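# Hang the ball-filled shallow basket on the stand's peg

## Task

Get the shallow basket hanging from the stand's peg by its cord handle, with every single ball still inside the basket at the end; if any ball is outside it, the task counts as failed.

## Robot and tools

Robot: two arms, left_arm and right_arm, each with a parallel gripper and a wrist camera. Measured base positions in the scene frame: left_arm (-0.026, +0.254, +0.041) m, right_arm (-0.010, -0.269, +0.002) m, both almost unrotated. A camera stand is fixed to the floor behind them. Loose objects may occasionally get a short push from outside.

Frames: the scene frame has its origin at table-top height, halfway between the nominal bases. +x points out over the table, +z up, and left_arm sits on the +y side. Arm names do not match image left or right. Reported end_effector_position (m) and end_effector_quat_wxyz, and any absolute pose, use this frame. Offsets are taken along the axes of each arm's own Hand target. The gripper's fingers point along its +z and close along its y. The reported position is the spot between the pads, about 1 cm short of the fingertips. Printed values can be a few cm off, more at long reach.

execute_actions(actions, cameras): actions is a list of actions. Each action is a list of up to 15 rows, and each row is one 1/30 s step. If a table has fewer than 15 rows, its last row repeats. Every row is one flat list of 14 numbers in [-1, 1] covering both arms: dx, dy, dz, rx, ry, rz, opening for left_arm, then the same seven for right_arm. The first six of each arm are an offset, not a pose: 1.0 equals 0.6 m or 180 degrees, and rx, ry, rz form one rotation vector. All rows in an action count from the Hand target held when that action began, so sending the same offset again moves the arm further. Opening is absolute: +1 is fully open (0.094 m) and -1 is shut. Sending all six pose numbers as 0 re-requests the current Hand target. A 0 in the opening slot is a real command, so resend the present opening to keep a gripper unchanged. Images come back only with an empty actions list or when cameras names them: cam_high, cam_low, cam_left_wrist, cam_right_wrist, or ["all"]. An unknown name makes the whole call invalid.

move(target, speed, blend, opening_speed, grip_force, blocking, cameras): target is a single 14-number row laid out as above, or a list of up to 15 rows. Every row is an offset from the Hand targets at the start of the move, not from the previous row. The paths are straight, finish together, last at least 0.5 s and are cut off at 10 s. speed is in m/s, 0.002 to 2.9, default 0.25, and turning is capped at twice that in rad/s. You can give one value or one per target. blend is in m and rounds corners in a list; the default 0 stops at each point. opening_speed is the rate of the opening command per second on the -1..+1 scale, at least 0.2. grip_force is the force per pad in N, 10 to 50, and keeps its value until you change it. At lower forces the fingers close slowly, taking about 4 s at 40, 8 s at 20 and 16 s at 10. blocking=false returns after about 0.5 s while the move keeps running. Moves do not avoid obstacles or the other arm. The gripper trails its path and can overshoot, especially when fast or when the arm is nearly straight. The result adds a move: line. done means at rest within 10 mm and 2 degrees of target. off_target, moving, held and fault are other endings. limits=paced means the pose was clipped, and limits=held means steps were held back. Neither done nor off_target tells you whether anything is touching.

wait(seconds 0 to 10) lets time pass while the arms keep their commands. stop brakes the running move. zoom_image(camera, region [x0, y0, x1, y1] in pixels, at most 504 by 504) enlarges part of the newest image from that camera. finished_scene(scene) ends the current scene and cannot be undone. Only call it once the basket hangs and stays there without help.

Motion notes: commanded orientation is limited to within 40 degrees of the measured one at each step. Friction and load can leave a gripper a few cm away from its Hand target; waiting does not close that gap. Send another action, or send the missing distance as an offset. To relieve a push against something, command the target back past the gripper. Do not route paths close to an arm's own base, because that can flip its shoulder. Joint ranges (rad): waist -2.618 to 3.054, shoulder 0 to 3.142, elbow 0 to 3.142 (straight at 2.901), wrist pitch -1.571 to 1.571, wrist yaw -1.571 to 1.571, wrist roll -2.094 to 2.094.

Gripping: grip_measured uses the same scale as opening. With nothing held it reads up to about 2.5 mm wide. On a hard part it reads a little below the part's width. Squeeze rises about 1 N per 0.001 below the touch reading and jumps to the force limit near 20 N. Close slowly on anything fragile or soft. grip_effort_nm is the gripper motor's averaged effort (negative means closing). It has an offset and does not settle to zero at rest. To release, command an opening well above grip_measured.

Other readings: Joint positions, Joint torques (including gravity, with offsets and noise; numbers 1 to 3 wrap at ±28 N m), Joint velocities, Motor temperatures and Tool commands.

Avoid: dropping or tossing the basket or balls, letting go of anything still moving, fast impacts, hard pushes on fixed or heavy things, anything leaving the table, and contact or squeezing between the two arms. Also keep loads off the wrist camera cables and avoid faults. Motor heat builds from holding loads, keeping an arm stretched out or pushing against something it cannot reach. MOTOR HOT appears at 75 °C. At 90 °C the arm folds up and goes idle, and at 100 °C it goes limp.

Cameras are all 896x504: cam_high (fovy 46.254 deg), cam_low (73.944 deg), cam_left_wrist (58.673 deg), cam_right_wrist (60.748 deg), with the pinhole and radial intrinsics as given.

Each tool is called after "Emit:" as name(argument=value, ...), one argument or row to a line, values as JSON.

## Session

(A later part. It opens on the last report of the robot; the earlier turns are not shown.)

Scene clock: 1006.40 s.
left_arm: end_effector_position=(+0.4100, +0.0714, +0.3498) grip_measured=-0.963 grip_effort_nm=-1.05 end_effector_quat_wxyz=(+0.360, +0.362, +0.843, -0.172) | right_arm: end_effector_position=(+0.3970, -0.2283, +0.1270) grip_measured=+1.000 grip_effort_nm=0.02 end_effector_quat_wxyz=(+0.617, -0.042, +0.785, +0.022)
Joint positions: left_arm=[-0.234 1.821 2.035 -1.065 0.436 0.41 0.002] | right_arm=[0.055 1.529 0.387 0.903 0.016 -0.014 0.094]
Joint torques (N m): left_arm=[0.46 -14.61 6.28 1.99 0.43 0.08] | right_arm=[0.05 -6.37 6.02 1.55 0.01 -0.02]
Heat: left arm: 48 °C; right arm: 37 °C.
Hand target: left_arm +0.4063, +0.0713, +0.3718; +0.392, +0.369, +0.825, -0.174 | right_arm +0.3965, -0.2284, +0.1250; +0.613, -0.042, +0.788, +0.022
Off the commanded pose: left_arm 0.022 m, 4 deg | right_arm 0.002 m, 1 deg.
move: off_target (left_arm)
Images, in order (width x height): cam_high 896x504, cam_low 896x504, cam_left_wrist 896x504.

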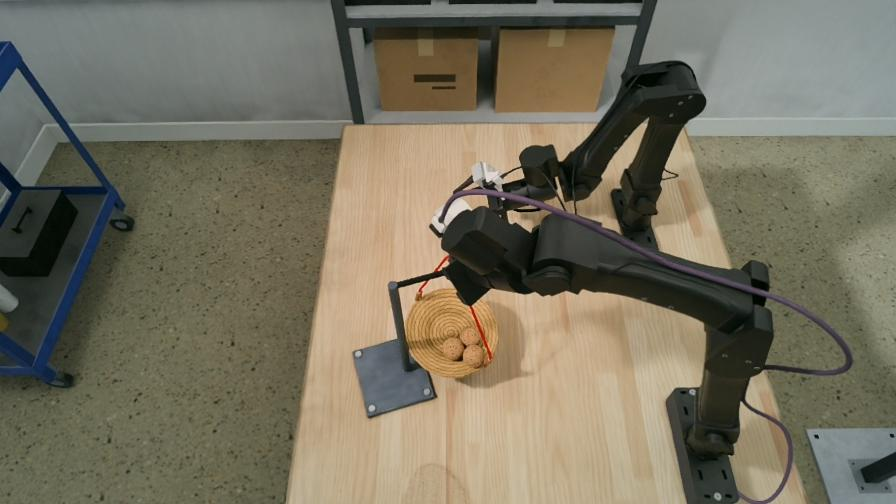

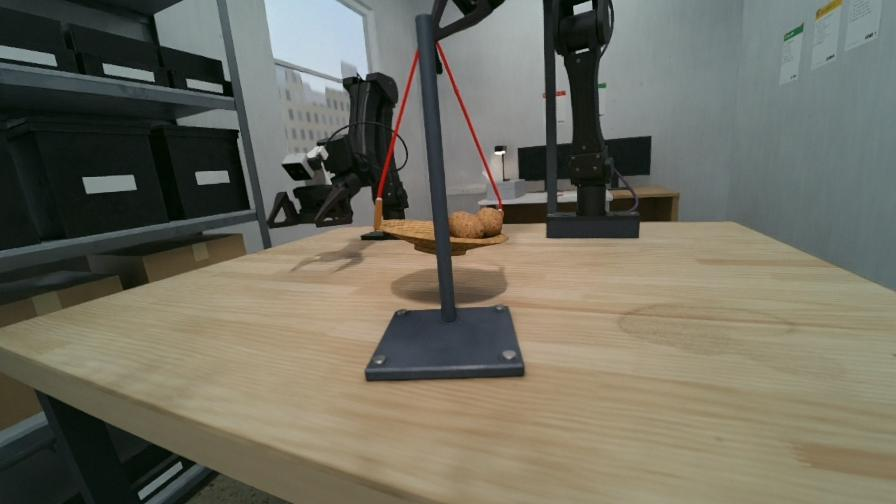

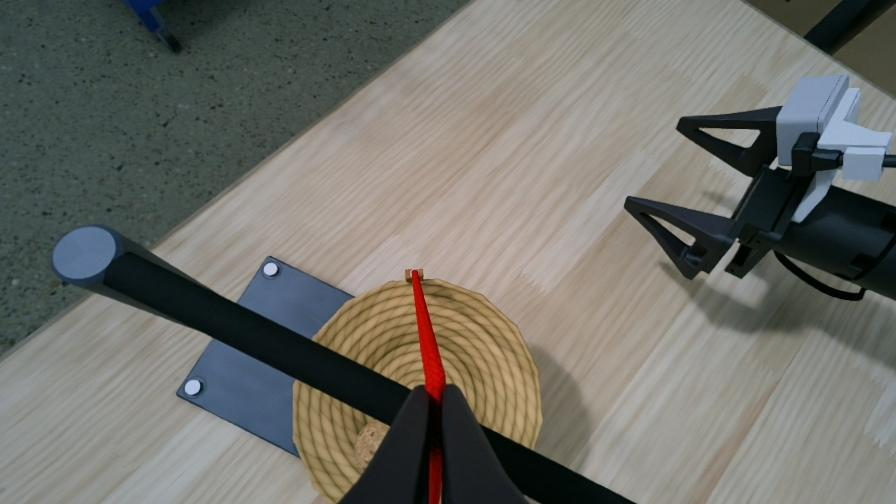

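Emit:
move(
  target=[0.0129,0,0.0106,0,0,0,-1,0,0,0,0,0,0,1],
  speed=0.03,
  cameras=["cam_low","cam_left_wrist"],
)

Emit:
zoom_image(
  camera="cam_low",
  region=[390, 0, 490, 120],
)

Scene clock: 1017.60 s.
left_arm: end_effector_position=(+0.4095, +0.0715, +0.3403) grip_measured=-0.963 grip_effort_nm=-1.06 end_effector_quat_wxyz=(+0.359, +0.362, +0.843, -0.172) | right_arm: end_effector_position=(+0.3970, -0.2283, +0.1270) grip_measured=+1.000 grip_effort_nm=0.02 end_effector_quat_wxyz=(+0.617, -0.042, +0.785, +0.022)
Joint positions: left_arm=[-0.234 1.801 1.969 -1.02 0.436 0.41 0.002] | right_arm=[0.055 1.529 0.387 0.903 0.016 -0.014 0.094]
Joint torques (N m): left_arm=[0.46 -14.58 6.17 1.99 0.44 0.08] | right_arm=[0.05 -6.34 6.09 1.56 0 -0.02]
Heat: left arm: 46 °C; right arm: 37 °C.
Hand target: left_arm +0.4064, +0.0712, +0.3619; +0.392, +0.369, +0.825, -0.174 | right_arm +0.3965, -0.2284, +0.1250; +0.613, -0.042, +0.788, +0.022
Off the commanded pose: left_arm 0.022 m, 4 deg | right_arm 0.002 m, 1 deg.
move: off_target (left_arm)
Images, in order (width x height): cam_low 896x504, cam_left_wrist 896x504.

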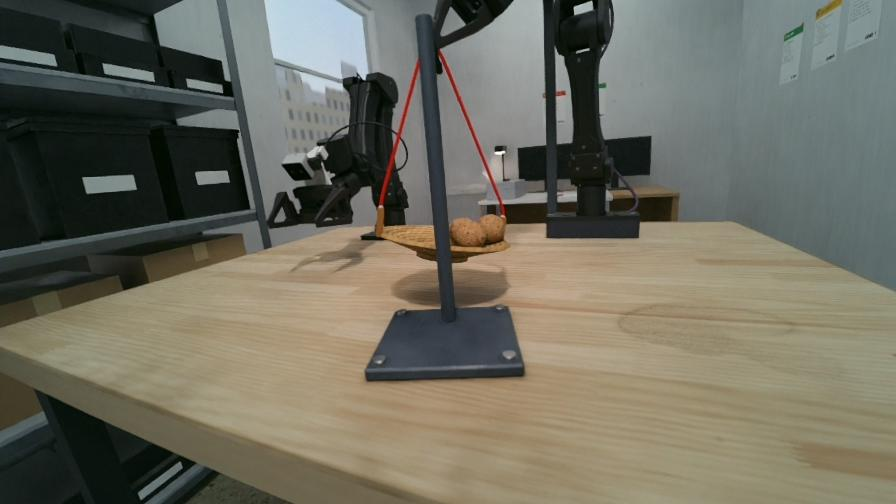

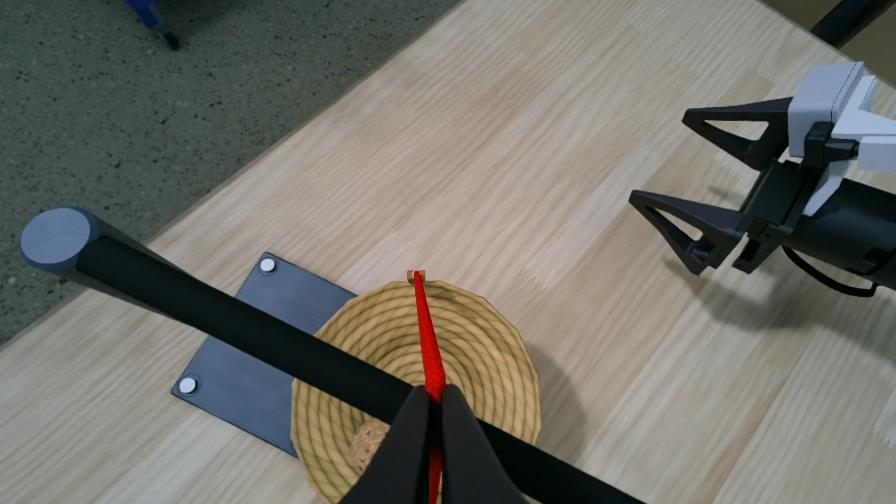

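Scaled by 4.200 from the camera's 896x504 image, which has a finer 1280x720 frame.

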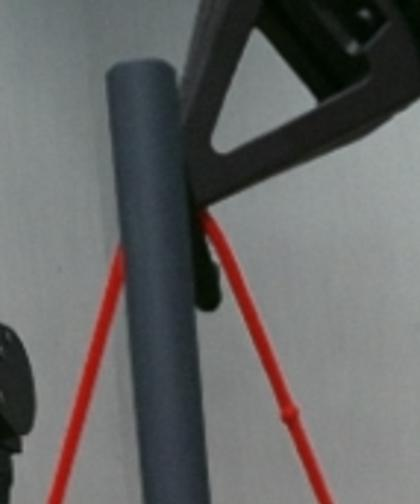

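Emit:
move(
  target=[0.0103,0,0.0085,0,0,0,-1,0,0,0,0,0,0,1],
  speed=0.03,
  cameras=["cam_low","cam_left_wrist"],
)

Emit:
zoom_image(
  camera="cam_low",
  region=[390, 0, 490, 120],
)

Scene clock: 1028.20 s.
left_arm: end_effector_position=(+0.4097, +0.0715, +0.3398) grip_measured=-0.963 grip_effort_nm=-1.06 end_effector_quat_wxyz=(+0.370, +0.363, +0.838, -0.170) | right_arm: end_effector_position=(+0.3970, -0.2283, +0.1270) grip_measured=+1.000 grip_effort_nm=0.02 end_effector_quat_wxyz=(+0.617, -0.042, +0.785, +0.022)
Joint positions: left_arm=[-0.234 1.778 1.922 -0.974 0.436 0.41 0.002] | right_arm=[0.055 1.529 0.387 0.903 0.016 -0.014 0.094]
Joint torques (N m): left_arm=[0.47 -13.41 5.91 1.92 0.43 0.08] | right_arm=[0.06 -6.35 6.05 1.56 0 -0.02]
Heat: left arm: 45 °C; right arm: 37 °C.
Hand target: left_arm +0.4064, +0.0712, +0.3539; +0.392, +0.369, +0.825, -0.174 | right_arm +0.3965, -0.2284, +0.1250; +0.613, -0.042, +0.788, +0.022
Off the commanded pose: left_arm 0.014 m, 3 deg | right_arm 0.002 m, 1 deg.
move: off_target (left_arm)
Images, in order (width x height): cam_low 896x504, cam_left_wrist 896x504.

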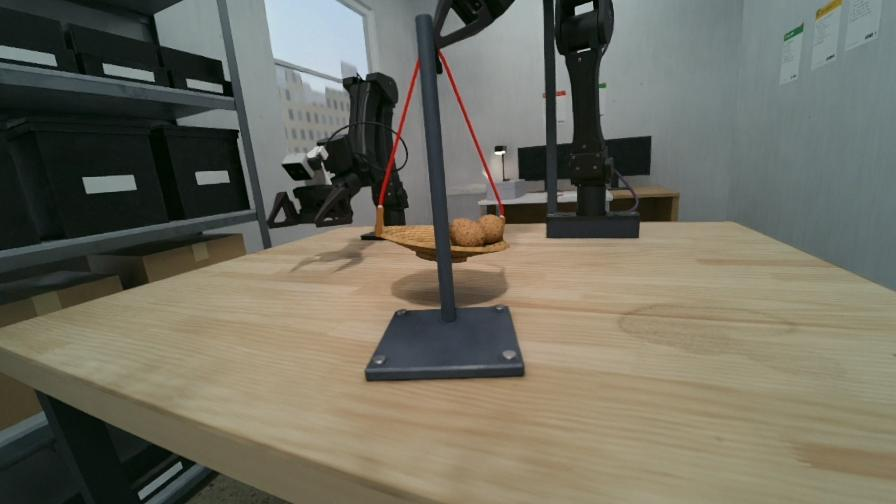

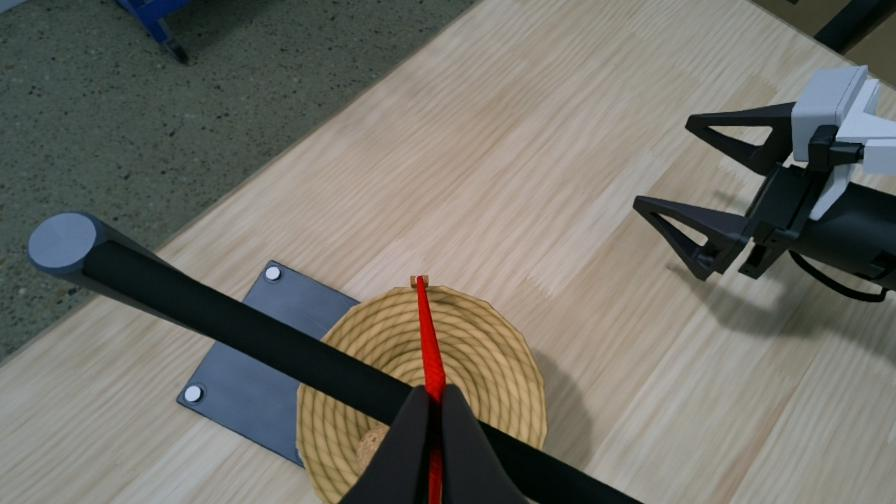

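Scaled by 4.200 from the camera's 896x504 image, which has a finer 1280x720 frame.

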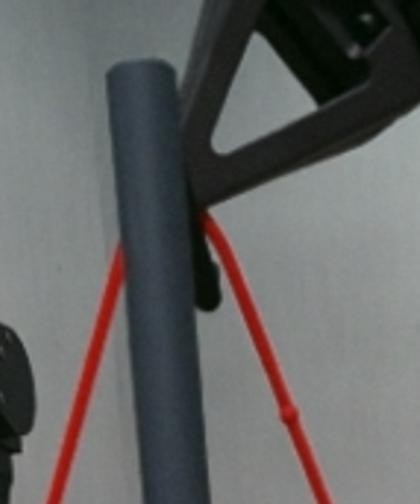

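Emit:
move(
  target=[
    [-0.0103,0,-0.0085,0,0,0,-1,0,0,0,0,0,0,1],
    [-0.0103,0,-0.0085,0,0,0,-0.5,0,0,0,0,0,0,1],
  ],
  speed=0.03,
  opening_speed=0.3,
  cameras=["cam_high","cam_low","cam_left_wrist"],
)

Emit:
zoom_image(
  camera="cam_low",
  region=[350, 0, 550, 240],
)

Scene clock: 1041.33 s.
left_arm: end_effector_position=(+0.4090, +0.0703, +0.3403) grip_measured=-0.502 grip_effort_nm=0.10 end_effector_quat_wxyz=(+0.370, +0.364, +0.837, -0.174) | right_arm: end_effector_position=(+0.3970, -0.2283, +0.1270) grip_measured=+1.000 grip_effort_nm=0.02 end_effector_quat_wxyz=(+0.617, -0.042, +0.785, +0.022)
Joint positions: left_arm=[-0.234 1.778 1.922 -0.974 0.444 0.41 0.023] | right_arm=[0.055 1.529 0.387 0.903 0.016 -0.014 0.094]
Joint torques (N m): left_arm=[0.46 -12.27 9.84 1.53 0.36 0.07] | right_arm=[0.02 -6.38 6.08 1.57 0.01 -0.02]
Motor temperatures (°C): left_arm=[23 37 44 36 26 26 31] | right_arm=[24 29 33 37 23 24 25]
Heat: left arm: 44 °C; right arm: 37 °C.
Hand target: left_arm +0.4064, +0.0712, +0.3619; +0.392, +0.369, +0.825, -0.174 | right_arm +0.3965, -0.2284, +0.1250; +0.613, -0.042, +0.788, +0.022
Off the commanded pose: left_arm 0.022 m, 3 deg | right_arm 0.002 m, 1 deg.
move: off_target (left_arm); target 2's new opening was sent with left_arm's hand 0.022 m and 3 deg from that target
Images, in order (width x height): cam_high 896x504, cam_low 896x504, cam_left_wrist 896x504.

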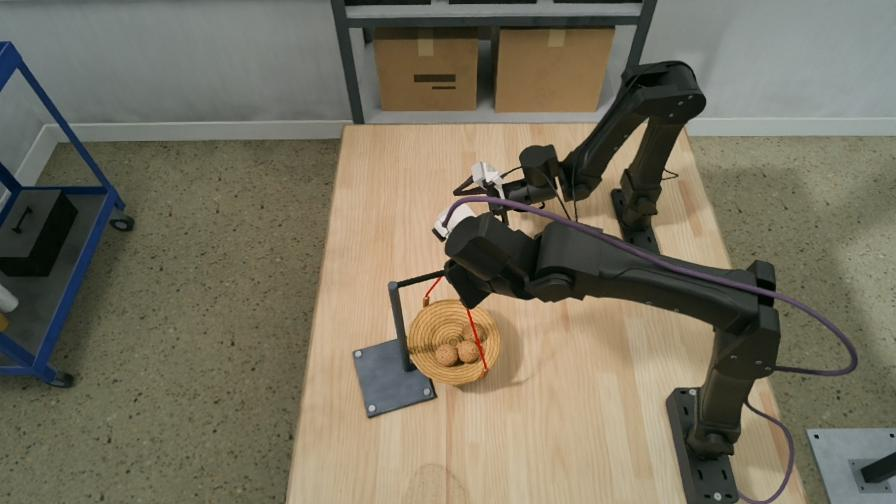

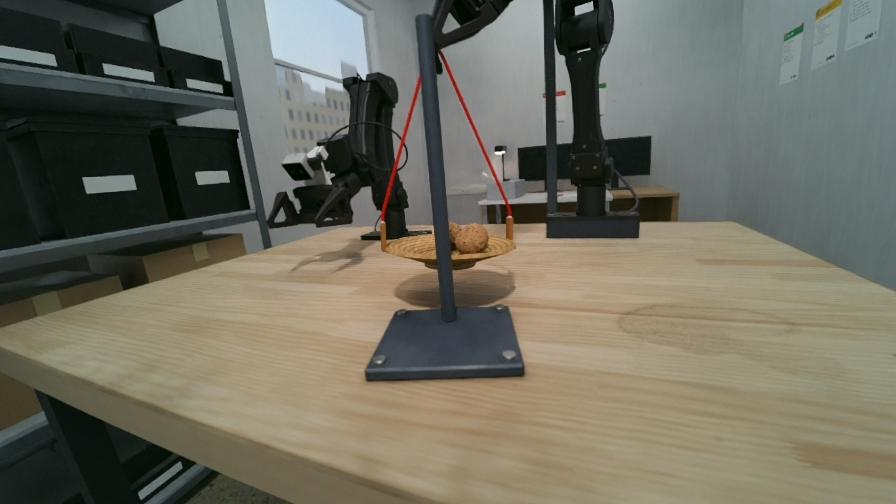

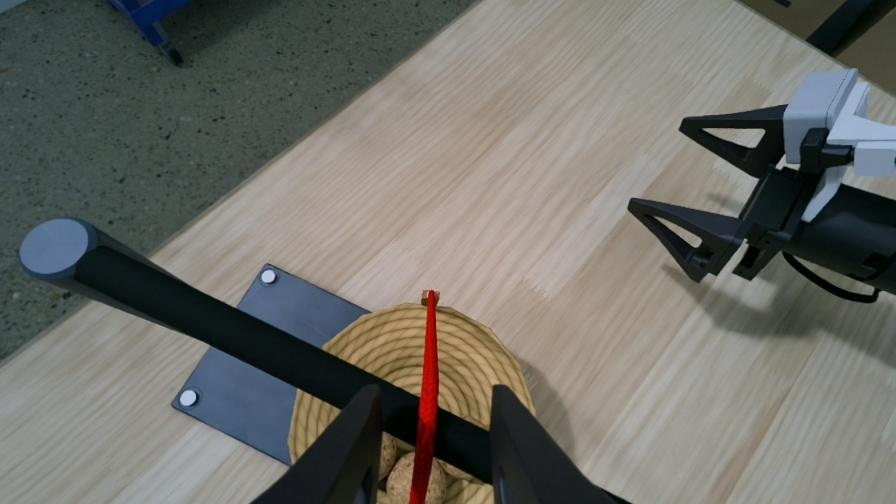

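Scaled by 2.100 from the camera's 896x504 image, which has a finer 1280x720 frame.

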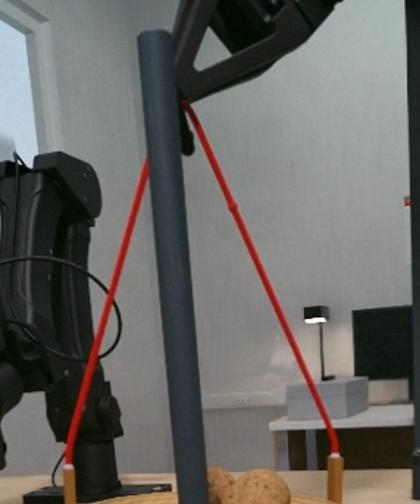

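Emit:
move(
  target=[-0.1034,0,-0.0845,0,0,0,-0.5,0,0,0,0,0,0,1],
  speed=0.06,
  cameras=["cam_high","cam_low","cam_left_wrist"],
)

Emit:
zoom_image(
  camera="cam_high",
  region=[360, 220, 540, 400],
)

Scene clock: 1052.20 s.
left_arm: end_effector_position=(+0.4030, +0.0714, +0.4531) grip_measured=-0.502 grip_effort_nm=0.10 end_effector_quat_wxyz=(+0.425, +0.367, +0.811, -0.165) | right_arm: end_effector_position=(+0.3970, -0.2283, +0.1270) grip_measured=+1.000 grip_effort_nm=0.02 end_effector_quat_wxyz=(+0.617, -0.042, +0.785, +0.022)
Joint positions: left_arm=[-0.234 2.076 2.847 -1.475 0.446 0.406 0.023] | right_arm=[0.055 1.529 0.387 0.903 0.016 -0.014 0.094]
Joint torques (N m): left_arm=[0.47 -7.76 6.46 1.42 0.32 -0.06] | right_arm=[0.09 -6.35 6.05 1.57 0.01 -0.01]
Heat: left arm: 45 °C; right arm: 37 °C.
Hand target: left_arm +0.4062, +0.0712, +0.4420; +0.392, +0.369, +0.825, -0.174 | right_arm +0.3965, -0.2284, +0.1250; +0.613, -0.042, +0.788, +0.022
Off the commanded pose: left_arm 0.012 m, 4 deg | right_arm 0.002 m, 1 deg.
elbow stopped short (left arm): the move would have taken joint 3 (elbow) straighter than the controller allows.
move: off_target (left_arm)
Images, in order (width x height): cam_high 896x504, cam_low 896x504, cam_left_wrist 896x504.

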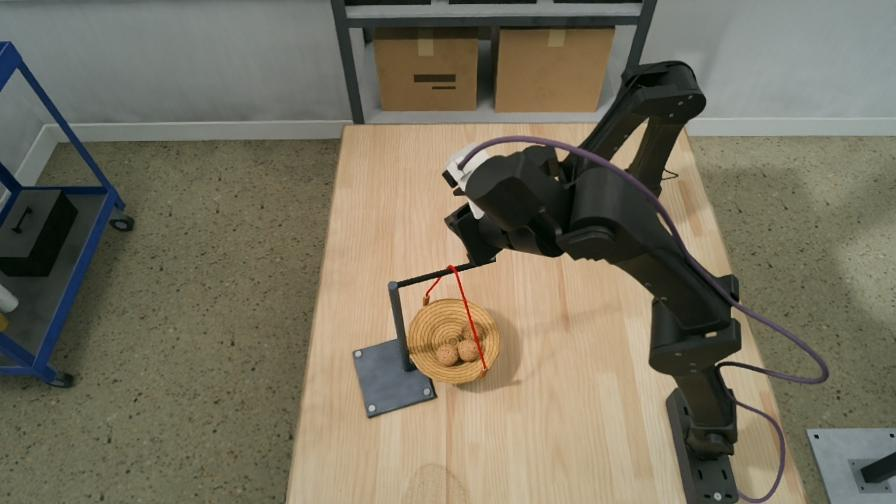

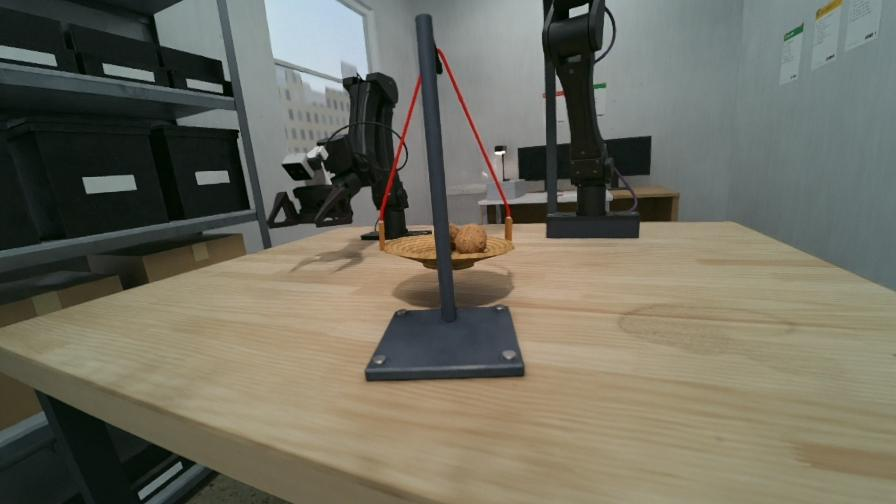

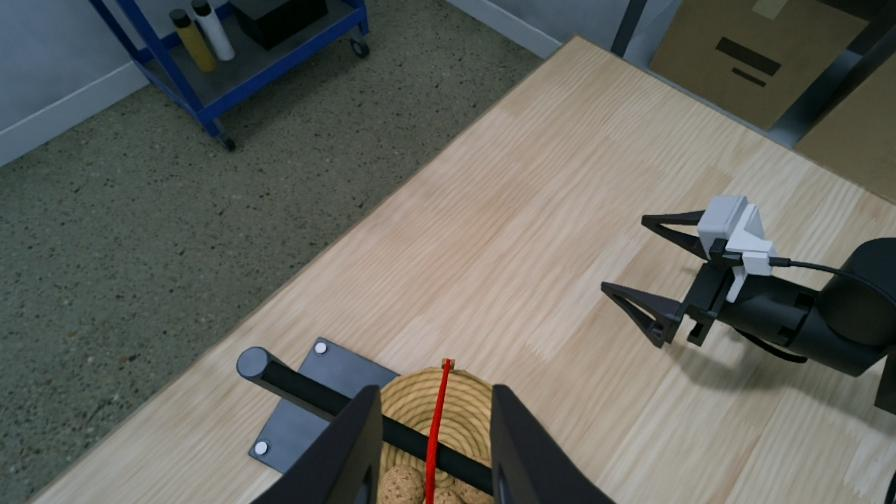

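Scaled by 2.800 from the camera's 896x504 image, which has a finer 1280x720 frame.

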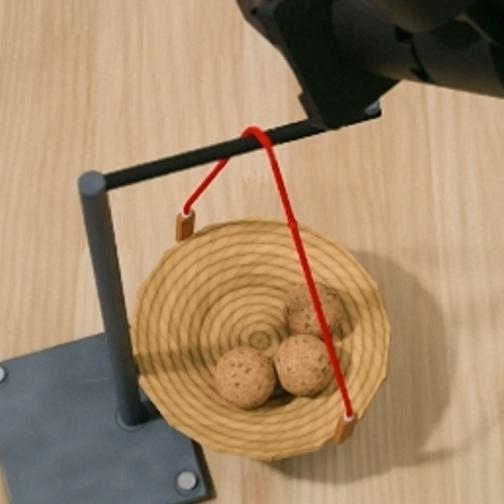

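Emit:
finished_scene(
  scene=1,
)

The scene is finished: the task was done.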